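# Lower the held gear onto its shaft and mesh it

## Task

The left gripper starts out holding a gear a little above the top of a shaft. Slide the gear down over the shaft until it is fully seated and sits perpendicular to the shaft, with its teeth engaged with the two neighbouring gears. Forcing or wedging it with too much force counts as failure.

## Robot and tools

ROBOT. Two arms, left_arm and right_arm, each with six revolute joints and a two-finger parallel gripper. In every per-arm list the joint order is waist, shoulder, elbow, wrist pitch, wrist yaw, wrist roll. Stated ranges in rad: waist -2.618 to 3.054, shoulder 0.000 to 3.142, elbow 0.000 to 3.142, wrist pitch -1.571 to 1.571, wrist yaw -1.571 to 1.571, wrist roll -2.094 to 2.094. A real end may differ by up to 0.059 rad either way.

FRAMES. Scene frame: origin at table-top height, halfway between the two arm bases; +x points out over the table, +z up, and left_arm sits on the +y side (this is not the image's left). Calibrated bases: left_arm at (+0.006, +0.304, -0.005) m, right_arm at (-0.002, -0.271, -0.001) m, both nearly level. Hand positions, orientations and wrist-camera poses are reported in each arm's own base frame; fixed cameras and the table use the scene frame. On a gripper, the fingers point along its +z and open along its y; end_effector_position is the point between the finger pads, just behind the tips. Reported hand poses can be a few cm off.

execute_actions(actions, cameras). actions is a list of actions; each action is a table of 1 to 15 rows, one row per 1/30 s step (a short table repeats its last row to fill 15 steps, so one action lasts 0.5 s). Each row is one flat list of 14 numbers, all in [-1, 1], covering both arms even if only one moves: left_arm waist, shoulder, elbow, wrist pitch, wrist yaw, wrist roll, opening, then the same seven for right_arm. The six joint numbers are offsets, not poses: they are added to that arm's Joint targets as they stood when the action began (not to the previous row). Scale: 1.0 equals 2.224 rad for waist, shoulder and elbow, and 8.485 rad for the three wrist joints. Sending the same offset in a second action moves the joint again. The opening number is absolute: +1 fully open (about 87 mm between pads), +0.5 about 69 mm, 0 about 43 mm, -0.5 about 18 mm, -1 closed. An action that would carry a joint more than 0.059 rad beyond its range is rejected for both arms. cameras: list of names, ["all"], or [] for none; an empty actions list returns all images by default and shows the scene number.

move(target, speed, blend, opening_speed, blocking, cameras). target is one 14-number row in the same layout, or a list of up to 15 such rows; every row's joint numbers are offsets from the Joint targets at the time of the call, not from the previous row. Openings remain absolute. speed: rad/s for the joint with the longest way to go, 0.01 to 12.57, default 0.5, one value or one per target. blend: rad, how closely to pass intermediate targets (0 stops at each). opening_speed: rate of change of the opening command per second on the -1 to +1 scale, at least 0.2. blocking=false returns after about 0.5 s while the move continues. All joints move together, so the gripper follows a curve, and nothing is avoided on the way. The result adds a "move:" line: done, off_target (resting more than 0.035 rad from target), moving, held or fault, plus limits=held if steps were withheld.

wait(seconds): 0 to 10 s with the last commands held; a running move continues. stop(): brakes a running move. zoom_image(camera, region): camera is cam_high, cam_left_wrist or cam_right_wrist; region [x0, y0, x1, y1] in pixels of that camera's latest 896x504 image, origin top-left, at most 504 wide and 504 high. read_manual(section): licence texts only. finished_scene(scene): ends the current scene, giving its number; call nothing after it in that reply.

RESULTS. Joint positions (rad, then gripper 0 closed to 1 open), Joint velocities (rad/s, may read "within noise"), Joint targets (the base for your next offsets), Tool commands, grip_measured (gripper reading on the -1..+1 command scale, up to about 1 mm off), end_effector_position (m) and end_effector_quat_wxyz, and joint torques (N m, include gravity and friction, positive toward larger angle). "joint sent to its limit" means a joint was stopped at its end; "joint command not followed" means a clearance check altered targets. MOTOR HOT warns of heating; an OVER-TEMPERATURE FAULT folds that arm away for the rest of the scene.

CAMERAS. cam_high is fixed on a beam behind the arms; cam_left_wrist and cam_right_wrist ride on the hands. Use them to check the gear's alignment over the shaft and its mesh with the neighbouring gears.

CAUTIONS. Keep the left gripper's opening command steady at a value a little below its grip_measured so the gear is not released; remember a 0 is itself a command, so always resend the current opening for both grippers. Descend in small, slow steps along the shaft axis, keeping the gear square; if it stops going down, do not keep pressing: command targets back past the Joint positions to relieve the push, then adjust alignment or rotate slightly to let teeth engage. Avoid fast motions, hitting the table, the bar, plate and rail under the bases, or the other arm, and avoid loading a wrist-camera cable. Don't let anything fall off the table. Long holding at full stretch heats motors, so work efficiently. Call finished_scene only when the gear rests fully down and stays there.

Each tool is called after "Call:" by a JSON object that holds its "method" and its "body", one argument or row to a line.

## Session

Call:
{"method": "execute_actions", "body": {
  "actions": []
}}

Call:
{"method": "zoom_image", "body": {
  "camera": "cam_left_wrist",
  "region": [320, 60, 680, 360]
}}

Call:
{"method": "zoom_image", "body": {
  "camera": "cam_high",
  "region": [450, 200, 590, 310]
}}

Nothing of this call was run. Scene 2 begins with your next reply.

Nothing of this call was run. Scene 2 begins with your next reply.

Nothing of this call was run. Scene 2 begins with your next reply.

Call:
{"method": "execute_actions", "body": {
  "actions": []
}}

Call:
{"method": "zoom_image", "body": {
  "camera": "cam_left_wrist",
  "region": [320, 60, 680, 360]
}}

Call:
{"method": "zoom_image", "body": {
  "camera": "cam_high",
  "region": [450, 200, 590, 310]
}}

Scene clock: 0.00 s.
left_arm: end_effector_position=(+0.2826, -0.1438, +0.1208) grip_measured=-0.511 end_effector_quat_wxyz=(-0.008, +0.859, +0.512, +0.005) | right_arm: end_effector_position=(+0.3825, +0.0000, +0.3605) grip_measured=+1.000 end_effector_quat_wxyz=(+0.707, +0.000, +0.707, +0.000)
Joint positions: left_arm=[-0.61 1.758 1.505 -1.329 -0.015 1.457 0.244] | right_arm=[0 1.047 1.047 0 0 0 1]
Joint velocities: within noise
Joint torques (N m): no reading
Heat: left arm: 28 °C; right arm: 27 °C.
Joint targets: left_arm=[-0.607 1.747 1.512 -1.335 -0.020 1.457] | right_arm=[0.000 1.043 1.058 0.005 -0.001 0.000]
Tool commands: left_gripper/opening=-1.0 right_gripper/opening=+1.0

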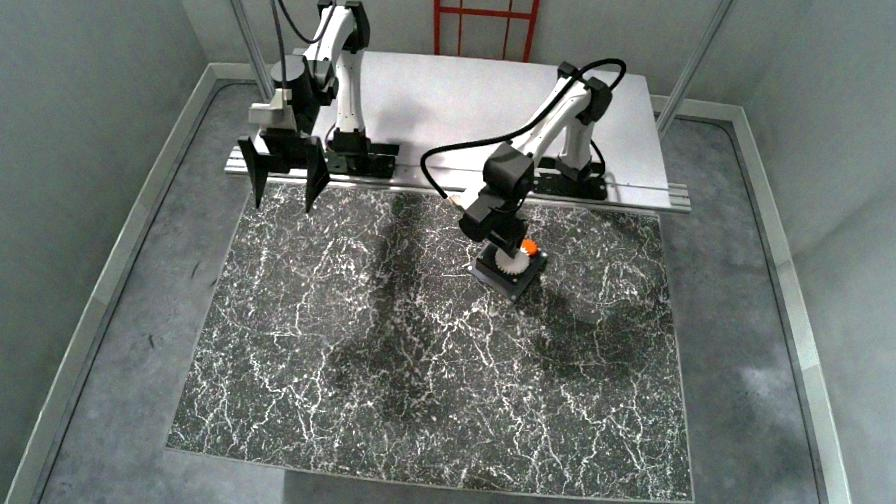

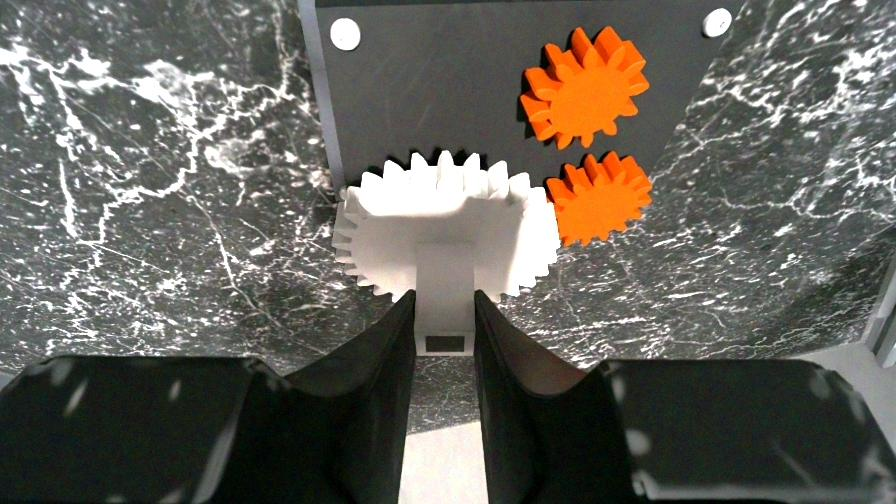

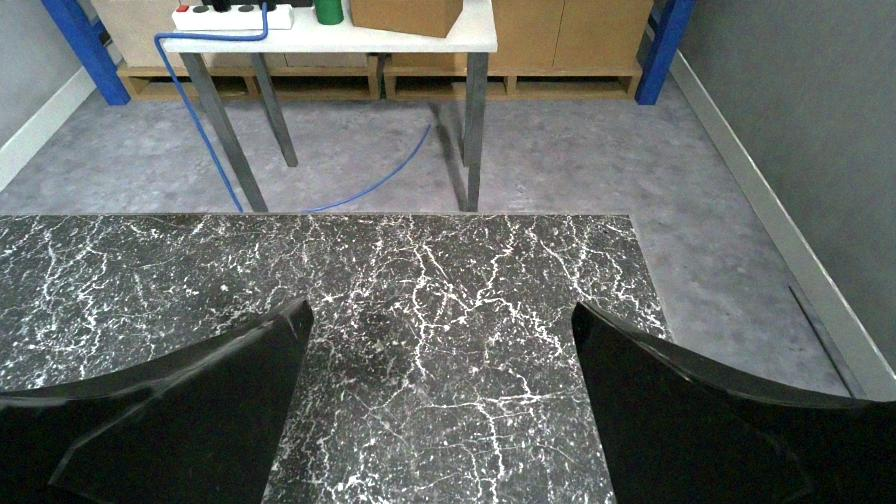

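Scaled by 1.400 from the camera's 896x504 image, which has a finer 1280x720 frame.

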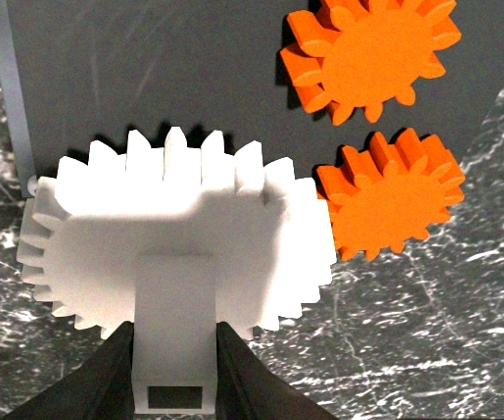

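Scaled by 3.600 from the camera's 896x504 image, which has a finer 1280x720 frame.

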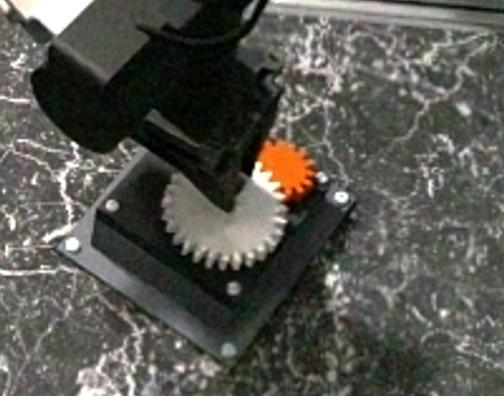

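Call:
{"method": "move", "body": {
  "target": [
    [0,0,0.018,-0.0047,0.001,0,-1,0,0,0,0,0,0,1],
    [0.0719,-0.0391,-0.00405,-0.00648,0.00436,0.01886,-1,0,0,0,0,0,0,1]
  ],
  "speed": 0.5,
  "blend": [0.02,0],
  "cameras": ["cam_left_wrist","cam_high"]
}}

Call:
{"method": "zoom_image", "body": {
  "camera": "cam_left_wrist",
  "region": [320, 0, 740, 300]
}}

Call:
{"method": "zoom_image", "body": {
  "camera": "cam_high",
  "region": [475, 225, 555, 305]
}}

Scene clock: 18.67 s.
left_arm: end_effector_position=(+0.2964, -0.0991, +0.1419) grip_measured=-0.511 end_effector_quat_wxyz=(+0.013, +0.855, +0.519, +0.002) | right_arm: end_effector_position=(+0.3825, +0.0000, +0.3605) grip_measured=+1.000 end_effector_quat_wxyz=(+0.707, +0.000, +0.707, +0.000)
Joint positions: left_arm=[-0.45 1.689 1.513 -1.371 0.01 1.6 0.244] | right_arm=[0 1.047 1.047 0 0 0 1]
Joint torques (N m): left_arm=[0.06 -8.39 4.62 0.21 0.29 0.16] | right_arm=[-0.24 -2.84 8.1 2.25 -0.07 0.1]
Heat: left arm: 30 °C; right arm: 31 °C.
Joint targets: left_arm=[-0.448 1.660 1.504 -1.390 0.017 1.617] | right_arm=[0.000 1.043 1.058 0.005 -0.001 0.000]
move: done
camera_calibration:
cam_left_wrist: T_world_to_cam=[[-0.885362, 0.463987, -0.0291763, 0.311137], [0.273837, 0.571182, 0.773799, -0.115081], [0.375697, 0.677102, -0.632759, 0.187021], [0, 0, 0, 1]] pos_world=[0.236719, -0.205263, 0.216467]
Images, in order (width x height): cam_high 896x504, cam_left_wrist 896x504.

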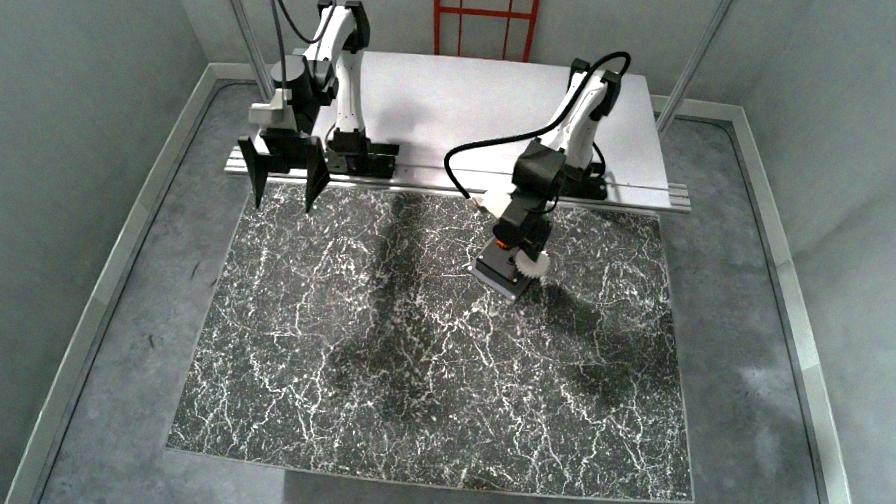

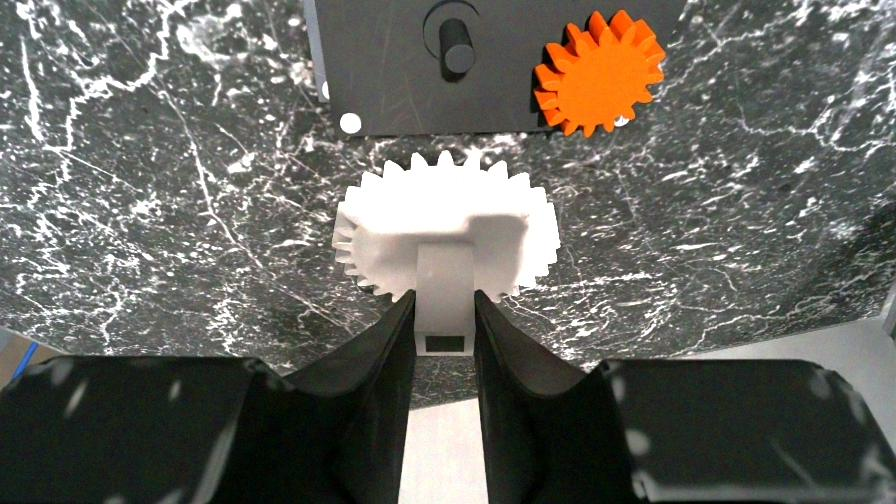

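Scaled by 1.200 from the camera's 896x504 image, which has a finer 1280x720 frame.

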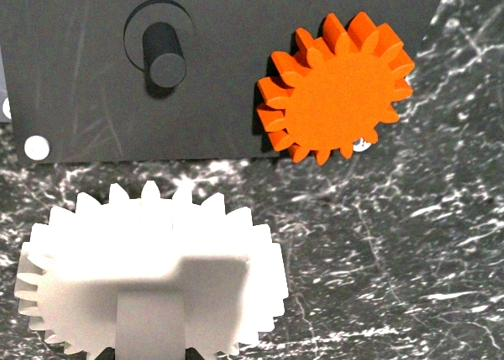

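Scaled by 6.300 from the camera's 896x504 image, which has a finer 1280x720 frame.

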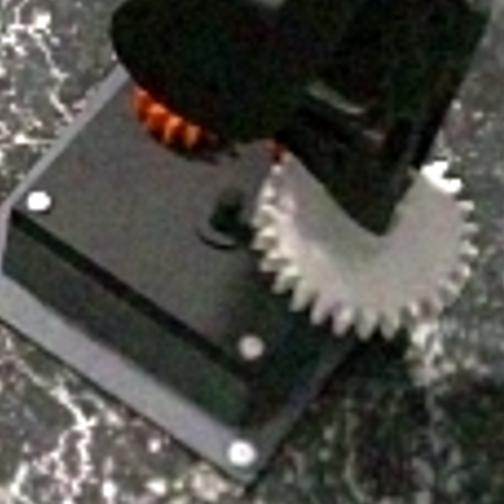

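Call:
{"method": "zoom_image", "body": {
  "camera": "cam_left_wrist",
  "region": [410, 0, 500, 90]
}}

Scaled by 5.600 from the camera's 896x504 image, which has a finer 1280x720 frame.

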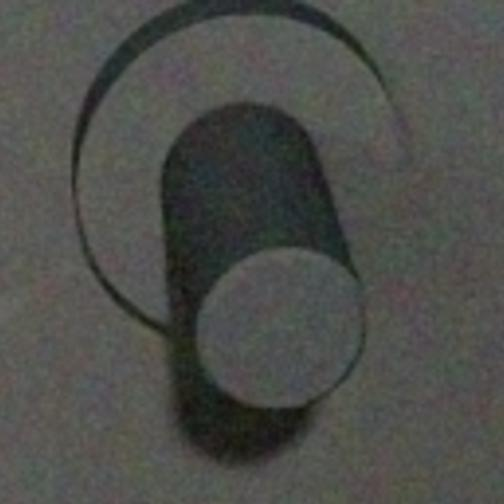

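Call:
{"method": "move", "body": {
  "target": [-0.0779,0.0405,0.0513,0.0100,-0.002,-0.0216,-1,0,0,0,0,0,0,1],
  "speed": 0.5,
  "cameras": ["cam_left_wrist"]
}}

Call:
{"method": "zoom_image", "body": {
  "camera": "cam_left_wrist",
  "region": [500, 0, 800, 300]
}}

Scene clock: 91.43 s.
left_arm: end_effector_position=(+0.2977, -0.1640, +0.1498) grip_measured=-0.511 end_effector_quat_wxyz=(+0.054, +0.858, +0.510, +0.018) | right_arm: end_effector_position=(+0.3825, +0.0000, +0.3605) grip_measured=+1.000 end_effector_quat_wxyz=(+0.707, +0.000, +0.707, +0.000)
Joint positions: left_arm=[-0.62 1.735 1.593 -1.315 0.01 1.449 0.244] | right_arm=[0 1.047 1.047 0 0 0 1]
Joint torques (N m): left_arm=[-0.21 -5.37 7.36 0.69 0.09 -0.18] | right_arm=[-0.24 -2.84 8.1 2.25 -0.06 0.09]
Heat: left arm: 37 °C; right arm: 35 °C.
Joint targets: left_arm=[-0.621 1.750 1.618 -1.305 0.000 1.434] | right_arm=[0.000 1.043 1.058 0.005 -0.001 0.000]
move: done
camera_calibration:
cam_left_wrist: T_world_to_cam=[[-0.871281, 0.476733, -0.116598, 0.353585], [0.230733, 0.607572, 0.760012, -0.0636234], [0.433165, 0.635281, -0.639364, 0.212458], [0, 0, 0, 1]] pos_world=[0.230723, -0.264881, 0.22542]
Images, in order (width x height): cam_left_wrist 896x504.

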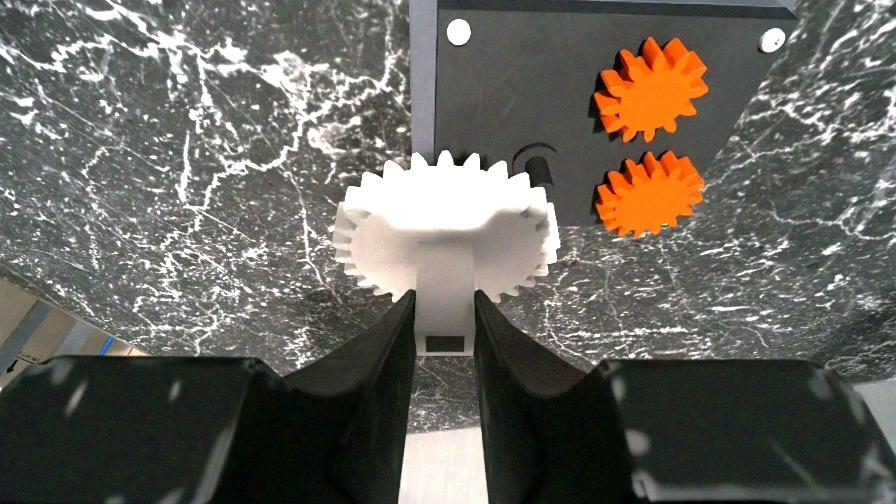

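Scaled by 1.680 from the camera's 896x504 image, which has a finer 1280x720 frame.

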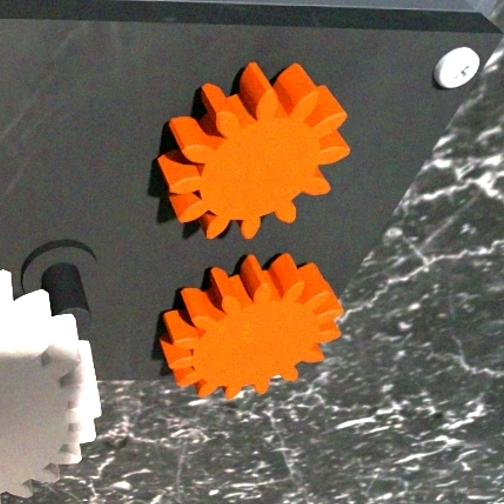

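Call:
{"method": "move", "body": {
  "target": [-0.0022,-0.0809,-0.1228,0.0106,0,-0.0006,-1,0,0,0,0,0,0,1],
  "speed": 0.3,
  "cameras": ["cam_left_wrist","cam_high"]
}}

Call:
{"method": "zoom_image", "body": {
  "camera": "cam_left_wrist",
  "region": [320, 0, 720, 320]
}}

Call:
{"method": "zoom_image", "body": {
  "camera": "cam_high",
  "region": [475, 225, 555, 305]
}}

Scene clock: 125.77 s.
left_arm: end_effector_position=(+0.2667, -0.1419, +0.1250) grip_measured=-0.511 end_effector_quat_wxyz=(+0.045, +0.857, +0.513, +0.014) | right_arm: end_effector_position=(+0.3825, +0.0000, +0.3605) grip_measured=+1.000 end_effector_quat_wxyz=(+0.707, +0.000, +0.707, +0.000)
Joint positions: left_arm=[-0.62 1.606 1.354 -1.225 0.01 1.443 0.244] | right_arm=[0 1.047 1.047 0 0 0 1]
Joint torques (N m): left_arm=[-0.65 -8.27 4.78 0.63 0.05 -0.19] | right_arm=[-0.23 -2.84 8.1 2.25 -0.07 0.1]
Heat: left arm: 35 °C; right arm: 36 °C.
Joint targets: left_arm=[-0.626 1.570 1.344 -1.215 0.000 1.429] | right_arm=[0.000 1.043 1.058 0.005 -0.001 0.000]
move: off_target (left_arm); left_arm: the shoulder is farthest, 0.036 rad from its target
camera_calibration:
cam_left_wrist: T_world_to_cam=[[-0.875849, 0.472913, -0.0961299, 0.311218], [0.240302, 0.600133, 0.762951, -0.0550487], [0.418501, 0.64513, -0.639269, 0.201339], [0, 0, 0, 1]] pos_world=[0.201548, -0.244033, 0.200627]
Images, in order (width x height): cam_high 896x504, cam_left_wrist 896x504.

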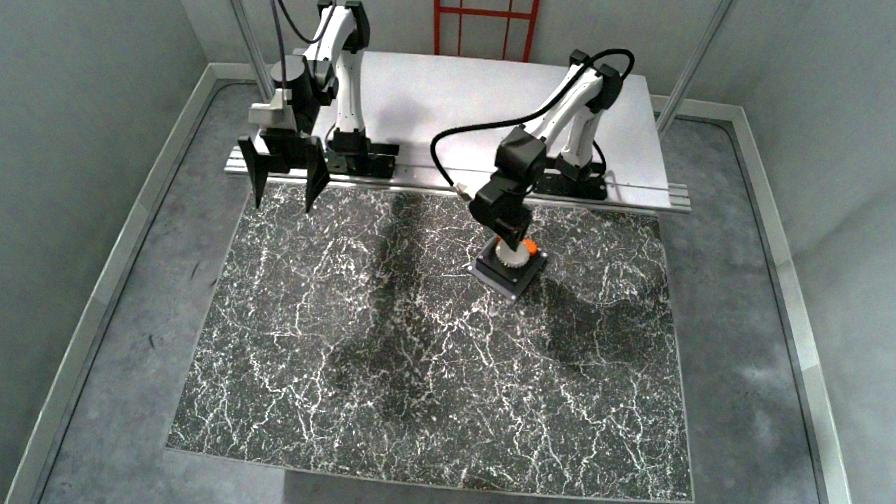

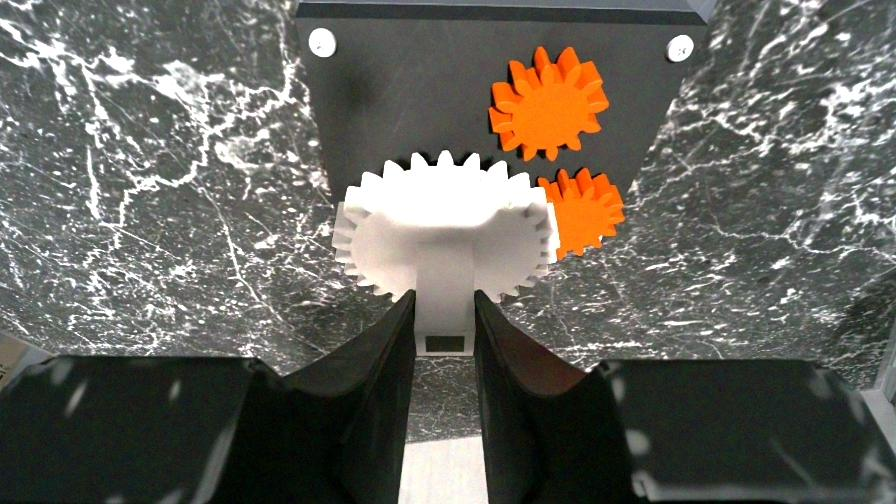

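Scaled by 1.260 from the camera's 896x504 image, which has a finer 1280x720 frame.

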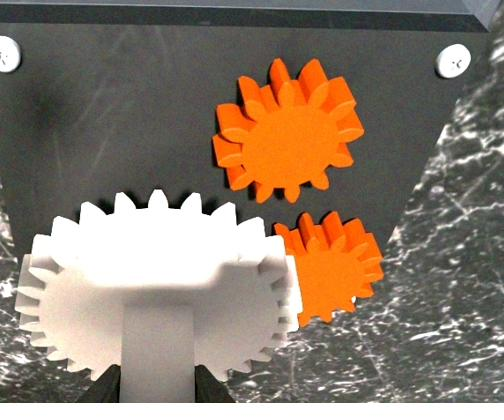

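Scaled by 6.300 from the camera's 896x504 image, which has a finer 1280x720 frame.

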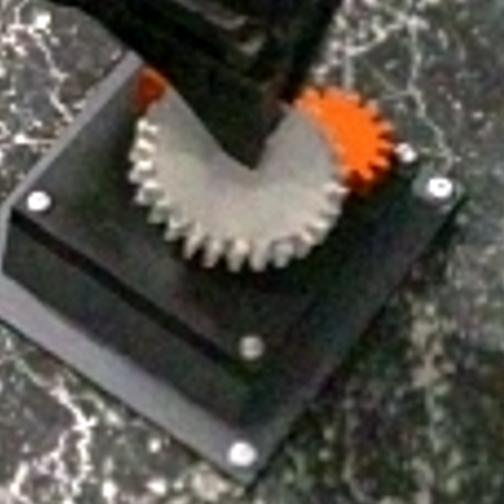

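Call:
{"method": "move", "body": {
  "target": [0,-0.0033,-0.0040,0.00255,0,0,-1,0,0,0,0,0,0,1],
  "speed": 0.06
}}

Call:
{"method": "move", "body": {
  "target": [0,0,-0.0092,0.0024,0,0,-1,0,0,0,0,0,0,1],
  "speed": 0.06,
  "cameras": ["cam_left_wrist","cam_high"]
}}

Call:
{"method": "zoom_image", "body": {
  "camera": "cam_high",
  "region": [475, 225, 555, 305]
}}

Scene clock: 138.57 s.
left_arm: end_effector_position=(+0.2692, -0.1437, +0.1249) grip_measured=-0.511 end_effector_quat_wxyz=(+0.054, +0.857, +0.512, +0.018) | right_arm: end_effector_position=(+0.3825, +0.0000, +0.3605) grip_measured=+1.000 end_effector_quat_wxyz=(+0.707, +0.000, +0.707, +0.000)
Joint positions: left_arm=[-0.62 1.599 1.345 -1.204 0.01 1.443 0.244] | right_arm=[0 1.047 1.047 0 0 0 1]
Joint torques (N m): left_arm=[-0.68 -8.35 4.79 0.64 0.08 -0.19] | right_arm=[-0.24 -2.84 8.1 2.25 -0.07 0.09]
Heat: left arm: 36 °C; right arm: 37 °C.
Joint targets: left_arm=[-0.626 1.563 1.336 -1.194 0.000 1.429] | right_arm=[0.000 1.043 1.058 0.005 -0.001 0.000]
move: off_target (left_arm); left_arm: the shoulder is farthest, 0.037 rad from its target

Scene clock: 139.43 s.
left_arm: end_effector_position=(+0.2691, -0.1436, +0.1197) grip_measured=-0.511 end_effector_quat_wxyz=(+0.054, +0.857, +0.512, +0.018) | right_arm: end_effector_position=(+0.3825, +0.0000, +0.3605) grip_measured=+1.000 end_effector_quat_wxyz=(+0.707, +0.000, +0.707, +0.000)
Joint positions: left_arm=[-0.62 1.599 1.325 -1.184 0.01 1.443 0.244] | right_arm=[0 1.047 1.047 0 0 0 1]
Joint torques (N m): left_arm=[-0.66 -8.38 4.85 0.69 0.09 -0.18] | right_arm=[-0.24 -2.84 8.1 2.25 -0.07 0.09]
Heat: left arm: 36 °C; right arm: 37 °C.
Joint targets: left_arm=[-0.626 1.563 1.315 -1.173 0.000 1.429] | right_arm=[0.000 1.043 1.058 0.005 -0.001 0.000]
move: off_target (left_arm); left_arm: the shoulder is farthest, 0.036 rad from its target
camera_calibration:
cam_left_wrist: T_world_to_cam=[[-0.87419, 0.471781, -0.114954, 0.315287], [0.228502, 0.608559, 0.759896, -0.0458193], [0.428461, 0.638027, -0.639799, 0.194371], [0, 0, 0, 1]] pos_world=[0.20281, -0.244877, 0.19542]
Images, in order (width x height): cam_high 896x504, cam_left_wrist 896x504.

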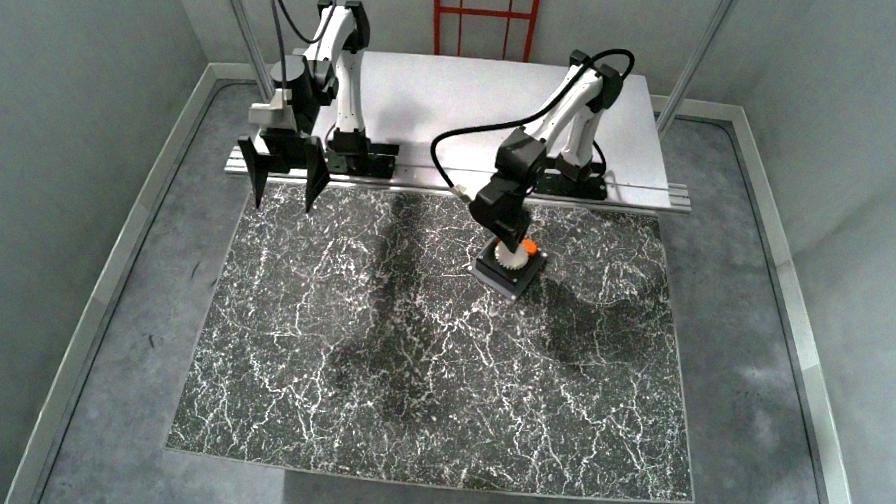

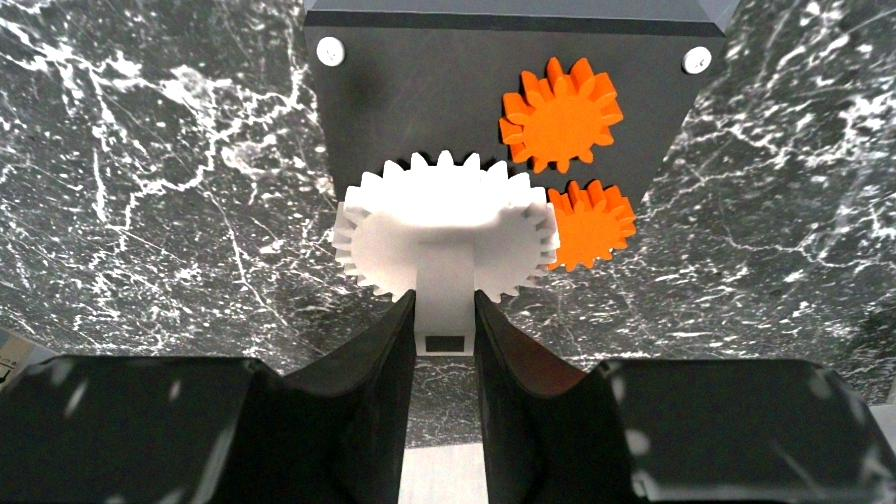

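Scaled by 6.300 from the camera's 896x504 image, which has a finer 1280x720 frame.

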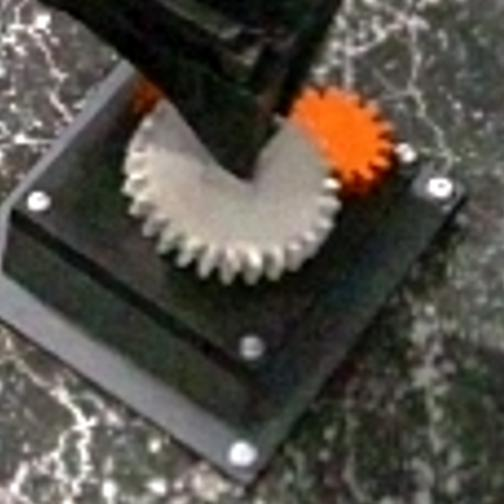

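Call:
{"method": "move", "body": {
  "target": [0,0.0006,-0.0055,0.0014,0,0,-1,0,0,0,0,0,0,1],
  "speed": 0.06
}}

Call:
{"method": "move", "body": {
  "target": [0,0.0006,-0.0046,0.0012,0,0,-1,0,0,0,0,0,0,1],
  "speed": 0.06
}}

Scene clock: 145.60 s.
left_arm: end_effector_position=(+0.2689, -0.1434, +0.1167) grip_measured=-0.511 end_effector_quat_wxyz=(+0.053, +0.857, +0.512, +0.018) | right_arm: end_effector_position=(+0.3825, +0.0000, +0.3605) grip_measured=+1.000 end_effector_quat_wxyz=(+0.707, +0.000, +0.707, +0.000)
Joint positions: left_arm=[-0.62 1.599 1.312 -1.172 0.01 1.443 0.244] | right_arm=[0 1.047 1.047 0 0 0 1]
Joint torques (N m): left_arm=[-0.65 -8.29 4.78 0.68 0.07 -0.19] | right_arm=[-0.24 -2.84 8.1 2.25 -0.07 0.09]
Heat: left arm: 36 °C; right arm: 37 °C.
Joint targets: left_arm=[-0.626 1.564 1.303 -1.161 0.000 1.429] | right_arm=[0.000 1.043 1.058 0.005 -0.001 0.000]
move: done

Scene clock: 146.43 s.
left_arm: end_effector_position=(+0.2690, -0.1424, +0.1141) grip_measured=-0.511 end_effector_quat_wxyz=(+0.052, +0.857, +0.513, +0.020) | right_arm: end_effector_position=(+0.3825, +0.0000, +0.3605) grip_measured=+1.000 end_effector_quat_wxyz=(+0.707, +0.000, +0.707, +0.000)
Joint positions: left_arm=[-0.62 1.599 1.302 -1.162 0.005 1.442 0.244] | right_arm=[0 1.047 1.047 0 0 0 1]
Joint torques (N m): left_arm=[-0.66 -8.06 4.83 0.69 0.13 -0.19] | right_arm=[-0.24 -2.84 8.1 2.25 -0.07 0.09]
Heat: left arm: 36 °C; right arm: 37 °C.
Joint targets: left_arm=[-0.626 1.565 1.293 -1.151 0.000 1.429] | right_arm=[0.000 1.043 1.058 0.005 -0.001 0.000]
move: done

Call:
{"method": "move", "body": {
  "target": [0.0016,0.0005,-0.0046,0.0012,0,0.0004,-1,0,0,0,0,0,0,1],
  "speed": 0.06
}}

Call:
{"method": "move", "body": {
  "target": [0.001,0.0005,-0.003,0.0008,0,0.0003,-1,0,0,0,0,0,0,1],
  "speed": 0.06,
  "cameras": ["cam_left_wrist","cam_high"]
}}

Call:
{"method": "zoom_image", "body": {
  "camera": "cam_left_wrist",
  "region": [440, 40, 660, 300]
}}

Call:
{"method": "zoom_image", "body": {
  "camera": "cam_high",
  "region": [475, 225, 555, 305]
}}

Scene clock: 153.77 s.
left_arm: end_effector_position=(+0.2690, -0.1425, +0.1117) grip_measured=-0.511 end_effector_quat_wxyz=(+0.052, +0.857, +0.513, +0.020) | right_arm: end_effector_position=(+0.3825, +0.0000, +0.3605) grip_measured=+1.000 end_effector_quat_wxyz=(+0.707, +0.000, +0.707, +0.000)
Joint positions: left_arm=[-0.62 1.599 1.292 -1.152 0.005 1.442 0.244] | right_arm=[0 1.047 1.047 0 0 0 1]
Joint torques (N m): left_arm=[-0.24 -8.01 4.78 0.69 0.13 -0.15] | right_arm=[-0.25 -2.84 8.1 2.25 -0.07 0.09]
Heat: left arm: 37 °C; right arm: 37 °C.
Joint targets: left_arm=[-0.622 1.567 1.282 -1.141 0.000 1.433] | right_arm=[0.000 1.043 1.058 0.005 -0.001 0.000]
move: done

Scene clock: 154.47 s.
left_arm: end_effector_position=(+0.2690, -0.1425, +0.1100) grip_measured=-0.511 end_effector_quat_wxyz=(+0.052, +0.857, +0.513, +0.020) | right_arm: end_effector_position=(+0.3825, +0.0000, +0.3605) grip_measured=+1.000 end_effector_quat_wxyz=(+0.707, +0.000, +0.707, +0.000)
Joint positions: left_arm=[-0.62 1.599 1.285 -1.145 0.005 1.442 0.244] | right_arm=[0 1.047 1.047 0 0 0 1]
Joint torques (N m): left_arm=[-0.16 -8.03 4.75 0.7 0.15 -0.12] | right_arm=[-0.24 -2.84 8.1 2.25 -0.07 0.09]
Heat: left arm: 37 °C; right arm: 37 °C.
Joint targets: left_arm=[-0.620 1.568 1.276 -1.134 0.000 1.435] | right_arm=[0.000 1.043 1.058 0.005 -0.001 0.000]
move: done
camera_calibration:
cam_left_wrist: T_world_to_cam=[[-0.874366, 0.471395, -0.115197, 0.313584], [0.225987, 0.605625, 0.762987, -0.0391683], [0.429434, 0.641097, -0.636067, 0.187271], [0, 0, 0, 1]] pos_world=[0.202619, -0.24416, 0.185126]
Images, in order (width x height): cam_high 896x504, cam_left_wrist 896x504.

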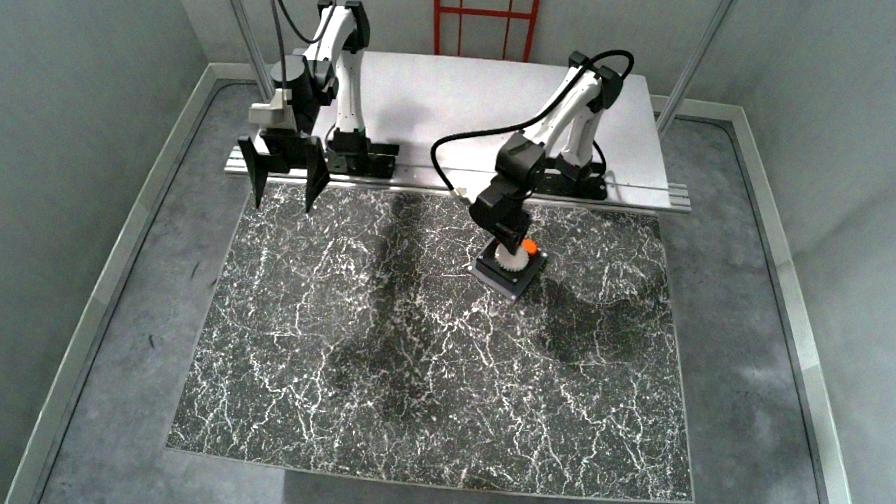

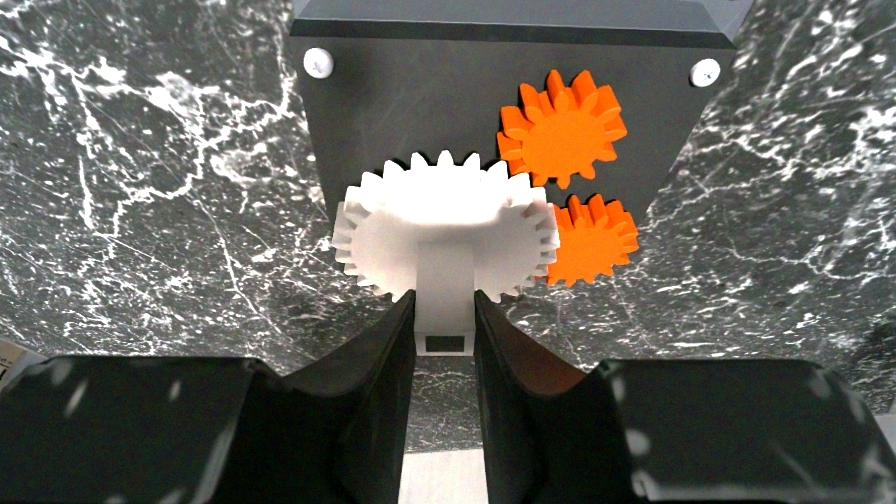

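Scaled by 1.938 from the camera's 896x504 image, which has a finer 1280x720 frame.

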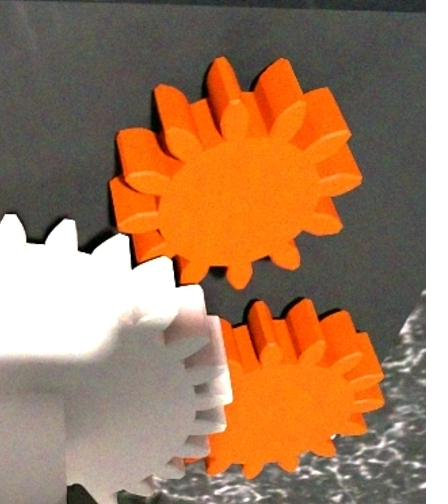

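Scaled by 6.300 from the camera's 896x504 image, which has a finer 1280x720 frame.

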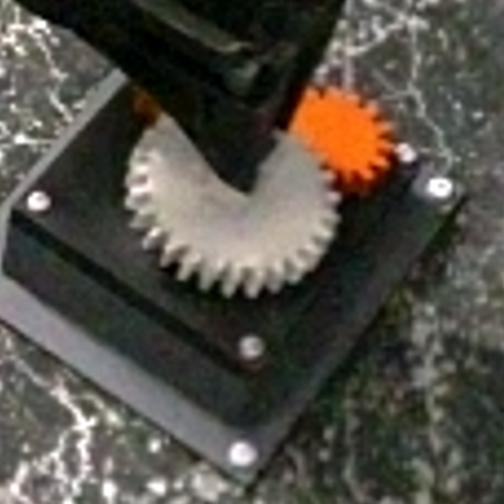

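Call:
{"method": "move", "body": {
  "target": [0,0.0005,-0.0046,0.0012,0,0,-1,0,0,0,0,0,0,1],
  "speed": 0.06
}}

Call:
{"method": "move", "body": {
  "target": [0,0.0004,-0.0037,0.001,0,0,-1,0,0,0,0,0,0,1],
  "speed": 0.06,
  "cameras": ["cam_left_wrist"]
}}

Call:
{"method": "zoom_image", "body": {
  "camera": "cam_left_wrist",
  "region": [480, 130, 620, 310]
}}

Scene clock: 164.77 s.
left_arm: end_effector_position=(+0.2698, -0.1420, +0.1091) grip_measured=-0.511 end_effector_quat_wxyz=(+0.052, +0.857, +0.513, +0.023) | right_arm: end_effector_position=(+0.3825, +0.0000, +0.3605) grip_measured=+1.000 end_effector_quat_wxyz=(+0.707, +0.000, +0.707, +0.000)
Joint positions: left_arm=[-0.62 1.599 1.281 -1.138 0.001 1.442 0.244] | right_arm=[0 1.047 1.047 0 0 0 1]
Joint torques (N m): left_arm=[-0.16 -7.87 4.33 0.74 0.2 -0.1] | right_arm=[-0.23 -2.82 8.1 2.25 -0.06 0.09]
Heat: left arm: 37 °C; right arm: 38 °C.
Joint targets: left_arm=[-0.620 1.569 1.266 -1.124 0.000 1.435] | right_arm=[0.000 1.043 1.058 0.005 -0.001 0.000]
move: done

Scene clock: 165.47 s.
left_arm: end_effector_position=(+0.2696, -0.1418, +0.1091) grip_measured=-0.511 end_effector_quat_wxyz=(+0.055, +0.856, +0.513, +0.024) | right_arm: end_effector_position=(+0.3825, +0.0000, +0.3605) grip_measured=+1.000 end_effector_quat_wxyz=(+0.707, +0.000, +0.707, +0.000)
Joint positions: left_arm=[-0.62 1.594 1.274 -1.132 0 1.442 0.244] | right_arm=[0 1.047 1.047 0 0 0 1]
Joint torques (N m): left_arm=[-0.08 -7.24 4.18 0.76 0.18 -0.11] | right_arm=[-0.24 -2.84 8.1 2.25 -0.07 0.09]
Heat: left arm: 37 °C; right arm: 38 °C.
Joint targets: left_arm=[-0.620 1.569 1.257 -1.116 0.000 1.435] | right_arm=[0.000 1.043 1.058 0.005 -0.001 0.000]
move: done
camera_calibration:
cam_left_wrist: T_world_to_cam=[[-0.873599, 0.47096, -0.122563, 0.314202], [0.219256, 0.60575, 0.764849, -0.0374053], [0.434456, 0.641298, -0.632444, 0.184222], [0, 0, 0, 1]] pos_world=[0.202651, -0.24346, 0.183629]
Images, in order (width x height): cam_left_wrist 896x504.

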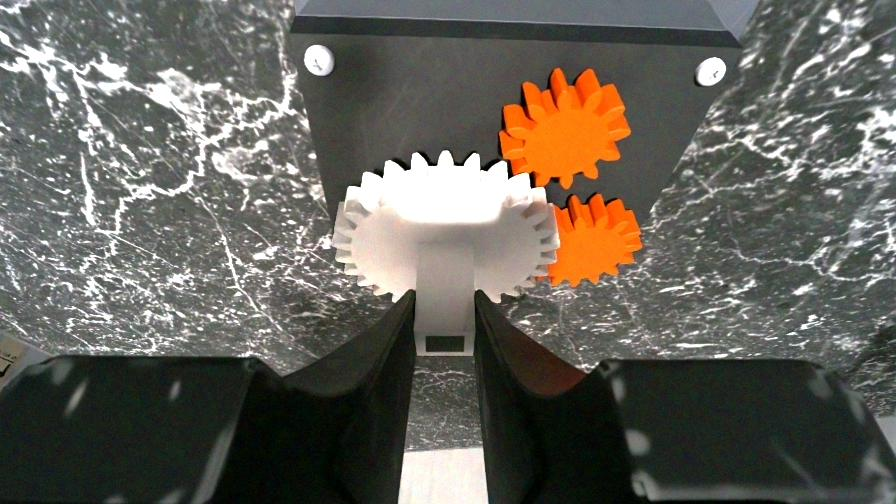

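Scaled by 2.800 from the camera's 896x504 image, which has a finer 1280x720 frame.

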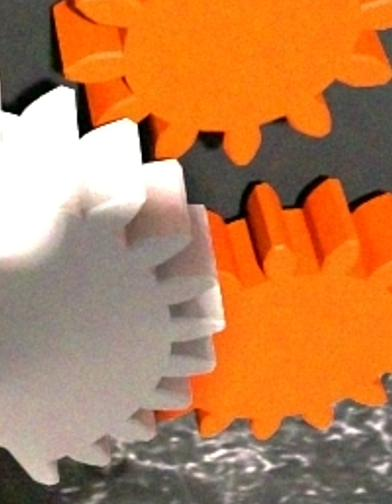

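Call:
{"method": "move", "body": {
  "target": [
    [0,0,0.006,-0.0014,0,0,-1,0,0,0,0,0,0,1],
    [0,-0.0056,-0.0007,-0.0004,0,0.0112,-1,0,0,0,0,0,0,1]
  ],
  "speed": 0.12,
  "cameras": ["cam_left_wrist"]
}}

Call:
{"method": "zoom_image", "body": {
  "camera": "cam_left_wrist",
  "region": [480, 130, 620, 310]
}}

Scene clock: 186.57 s.
left_arm: end_effector_position=(+0.2707, -0.1423, +0.1078) grip_measured=-0.511 end_effector_quat_wxyz=(+0.051, +0.873, +0.484, +0.024) | right_arm: end_effector_position=(+0.3825, +0.0000, +0.3605) grip_measured=+1.000 end_effector_quat_wxyz=(+0.707, +0.000, +0.707, +0.000)
Joint positions: left_arm=[-0.62 1.593 1.267 -1.131 0 1.51 0.244] | right_arm=[0 1.047 1.047 0 0 0 1]
Joint torques (N m): left_arm=[-0.02 -8.17 4.67 0.71 0.18 0.19] | right_arm=[-0.24 -2.84 8.1 2.25 -0.07 0.09]
Heat: left arm: 36 °C; right arm: 38 °C.
Joint targets: left_arm=[-0.620 1.557 1.256 -1.119 0.000 1.530] | right_arm=[0.000 1.043 1.058 0.005 -0.001 0.000]
move: off_target (left_arm); left_arm: the shoulder is farthest, 0.036 rad from its target
camera_calibration:
cam_left_wrist: T_world_to_cam=[[-0.840201, 0.529187, -0.118422, 0.314001], [0.258445, 0.582753, 0.770458, -0.0508014], [0.476727, 0.616733, -0.626395, 0.16765], [0, 0, 0, 1]] pos_world=[0.19703, -0.239956, 0.18134]
Images, in order (width x height): cam_left_wrist 896x504.

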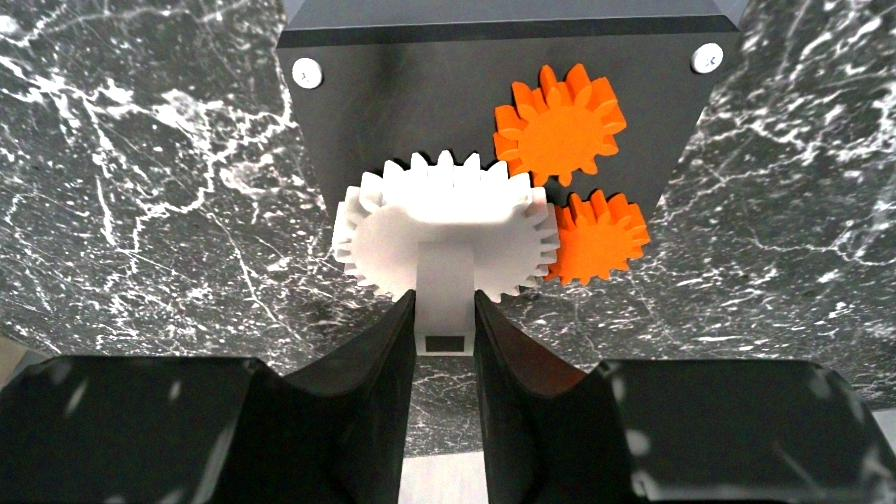

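Scaled by 2.800 from the camera's 896x504 image, which has a finer 1280x720 frame.

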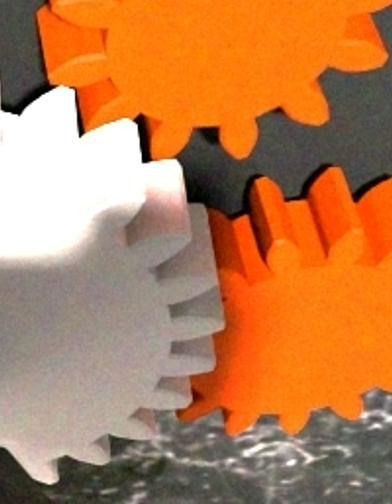

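Call:
{"method": "move", "body": {
  "target": [0,0.0006,-0.0055,0.0014,0,0,-1,0,0,0,0,0,0,1],
  "speed": 0.06
}}

Call:
{"method": "move", "body": {
  "target": [0,0.0003,-0.0030,0.0008,0,0.0012,-1,0,0,0,0,0,0,1],
  "speed": 0.06
}}

Scene clock: 190.97 s.
left_arm: end_effector_position=(+0.2702, -0.1419, +0.1076) grip_measured=-0.511 end_effector_quat_wxyz=(+0.054, +0.874, +0.483, +0.026) | right_arm: end_effector_position=(+0.3825, +0.0000, +0.3605) grip_measured=+1.000 end_effector_quat_wxyz=(+0.707, +0.000, +0.707, +0.000)
Joint positions: left_arm=[-0.62 1.585 1.258 -1.124 0 1.512 0.244] | right_arm=[0 1.047 1.047 0 0 0 1]
Joint torques (N m): left_arm=[-0.16 -7.43 4.36 0.75 0.2 0.14] | right_arm=[-0.24 -2.84 8.1 2.25 -0.07 0.09]
Heat: left arm: 36 °C; right arm: 38 °C.
Joint targets: left_arm=[-0.620 1.558 1.243 -1.107 0.000 1.530] | right_arm=[0.000 1.043 1.058 0.005 -0.001 0.000]
move: done

Scene clock: 191.70 s.
left_arm: end_effector_position=(+0.2703, -0.1419, +0.1074) grip_measured=-0.511 end_effector_quat_wxyz=(+0.055, +0.876, +0.478, +0.026) | right_arm: end_effector_position=(+0.3825, +0.0000, +0.3605) grip_measured=+1.000 end_effector_quat_wxyz=(+0.707, +0.000, +0.707, +0.000)
Joint positions: left_arm=[-0.62 1.582 1.254 -1.121 0 1.522 0.244] | right_arm=[0 1.047 1.047 0 0 0 1]
Joint torques (N m): left_arm=[0.02 -7.12 4.12 0.8 0.19 0.16] | right_arm=[-0.24 -2.84 8.1 2.25 -0.07 0.09]
Heat: left arm: 36 °C; right arm: 38 °C.
Joint targets: left_arm=[-0.620 1.559 1.237 -1.100 0.000 1.540] | right_arm=[0.000 1.043 1.058 0.005 -0.001 0.000]
move: done

Call:
{"method": "move", "body": {
  "target": [0,-0.0022,-0.0026,0.0001,0,0.0042,-1,0,0,0,0,0,0,1],
  "speed": 0.06
}}

Call:
{"method": "move", "body": {
  "target": [0,-0.0022,-0.0026,0.0001,0,0.0042,-1,0,0,0,0,0,0,1],
  "speed": 0.06,
  "cameras": ["cam_left_wrist"]
}}

Call:
{"method": "zoom_image", "body": {
  "camera": "cam_left_wrist",
  "region": [480, 130, 620, 310]
}}

Scene clock: 198.27 s.
left_arm: end_effector_position=(+0.2704, -0.1419, +0.1073) grip_measured=-0.511 end_effector_quat_wxyz=(+0.054, +0.884, +0.463, +0.027) | right_arm: end_effector_position=(+0.3825, +0.0000, +0.3605) grip_measured=+1.000 end_effector_quat_wxyz=(+0.707, +0.000, +0.707, +0.000)
Joint positions: left_arm=[-0.62 1.577 1.247 -1.12 0 1.557 0.244] | right_arm=[0 1.047 1.047 0 0 0 1]
Joint torques (N m): left_arm=[-0.1 -7.06 4.23 0.78 0.19 0.15] | right_arm=[-0.24 -2.84 8.1 2.25 -0.07 0.09]
Heat: left arm: 36 °C; right arm: 38 °C.
Joint targets: left_arm=[-0.620 1.554 1.231 -1.099 0.000 1.576] | right_arm=[0.000 1.043 1.058 0.005 -0.001 0.000]
move: done

Scene clock: 199.27 s.
left_arm: end_effector_position=(+0.2702, -0.1419, +0.1072) grip_measured=-0.511 end_effector_quat_wxyz=(+0.053, +0.892, +0.447, +0.028) | right_arm: end_effector_position=(+0.3825, +0.0000, +0.3605) grip_measured=+1.000 end_effector_quat_wxyz=(+0.707, +0.000, +0.707, +0.000)
Joint positions: left_arm=[-0.62 1.572 1.241 -1.12 0 1.592 0.244] | right_arm=[0 1.047 1.047 0 0 0 1]
Joint torques (N m): left_arm=[-0.14 -7.13 4.21 0.79 0.22 0.18] | right_arm=[-0.24 -2.82 8.09 2.25 -0.07 0.1]
Heat: left arm: 36 °C; right arm: 38 °C.
Joint targets: left_arm=[-0.620 1.549 1.225 -1.099 0.000 1.612] | right_arm=[0.000 1.043 1.058 0.005 -0.001 0.000]
move: done
camera_calibration:
cam_left_wrist: T_world_to_cam=[[-0.792557, 0.596845, -0.125015, 0.310856], [0.296862, 0.556715, 0.775849, -0.0651477], [0.53266, 0.577793, -0.618409, 0.145769], [0, 0, 0, 1]] pos_world=[0.188066, -0.233489, 0.179551]
Images, in order (width x height): cam_left_wrist 896x504.

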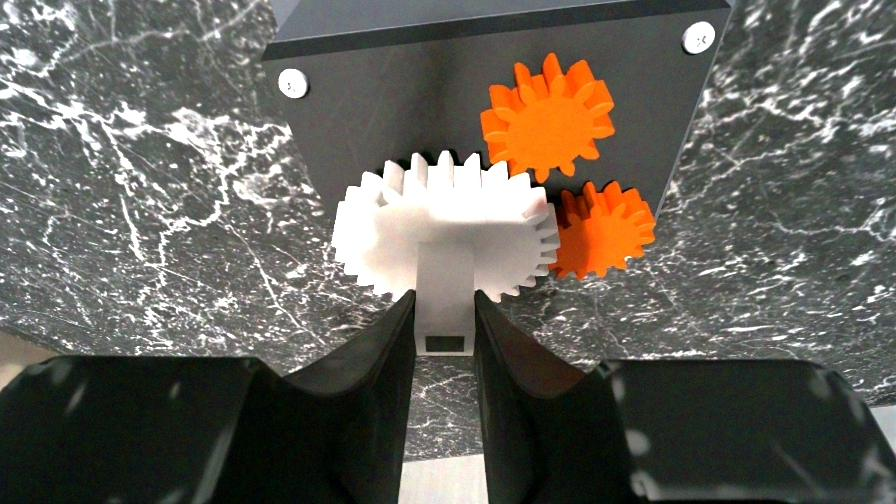

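Scaled by 2.800 from the camera's 896x504 image, which has a finer 1280x720 frame.

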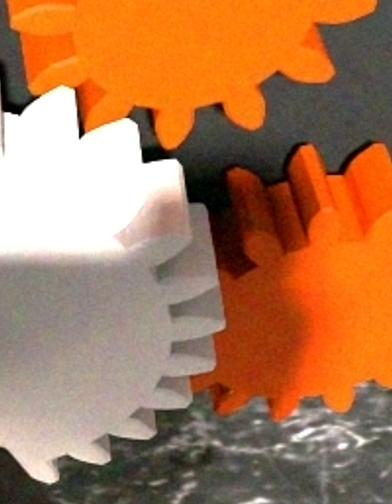

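Call:
{"method": "zoom_image", "body": {
  "camera": "cam_left_wrist",
  "region": [480, 40, 660, 160]
}}

Call:
{"method": "zoom_image", "body": {
  "camera": "cam_left_wrist",
  "region": [340, 140, 560, 260]
}}

Scaled by 2.800 from the camera's 896x504 image, which has a finer 1280x720 frame.

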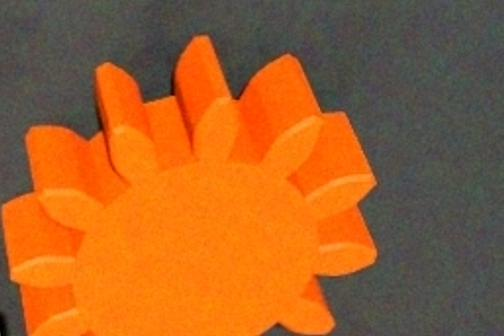

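Scaled by 2.291 from the camera's 896x504 image, which has a finer 1280x720 frame.

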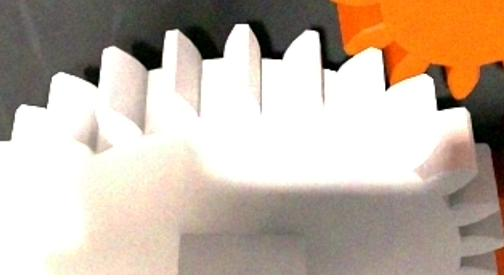

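Call:
{"method": "move", "body": {
  "target": [0,-0.0098,-0.0112,0.0028,0,0,-1,0,0,0,0,0,0,1],
  "speed": 0.06
}}

Call:
{"method": "move", "body": {
  "target": [0,-0.0098,-0.0112,0.0028,0,0,-1,0,0,0,0,0,0,1],
  "speed": 0.06
}}

Scene clock: 246.97 s.
left_arm: end_effector_position=(+0.2695, -0.1413, +0.1073) grip_measured=-0.511 end_effector_quat_wxyz=(+0.062, +0.892, +0.446, +0.033) | right_arm: end_effector_position=(+0.3825, +0.0000, +0.3605) grip_measured=+1.000 end_effector_quat_wxyz=(+0.707, +0.000, +0.707, +0.000)
Joint positions: left_arm=[-0.62 1.549 1.217 -1.098 0 1.594 0.244] | right_arm=[0 1.047 1.047 0 0 0 1]
Joint torques (N m): left_arm=[-0.12 -6.84 4.26 0.86 0.2 0.15] | right_arm=[-0.24 -2.84 8.1 2.25 -0.07 0.1]
Heat: left arm: 37 °C; right arm: 39 °C.
Joint targets: left_arm=[-0.620 1.528 1.200 -1.075 0.000 1.612] | right_arm=[0.000 1.043 1.058 0.005 -0.001 0.000]
move: done

Scene clock: 247.70 s.
left_arm: end_effector_position=(+0.2690, -0.1410, +0.1077) grip_measured=-0.511 end_effector_quat_wxyz=(+0.072, +0.891, +0.446, +0.038) | right_arm: end_effector_position=(+0.3825, +0.0000, +0.3605) grip_measured=+1.000 end_effector_quat_wxyz=(+0.707, +0.000, +0.707, +0.000)
Joint positions: left_arm=[-0.62 1.526 1.193 -1.074 0 1.594 0.244] | right_arm=[0 1.047 1.047 0 0 0 1]
Joint torques (N m): left_arm=[-0.16 -6.58 4.23 0.89 0.18 0.12] | right_arm=[-0.25 -2.84 8.1 2.25 -0.06 0.1]
Heat: left arm: 37 °C; right arm: 39 °C.
Joint targets: left_arm=[-0.620 1.505 1.175 -1.051 0.000 1.611] | right_arm=[0.000 1.043 1.058 0.005 -0.001 0.000]
move: done


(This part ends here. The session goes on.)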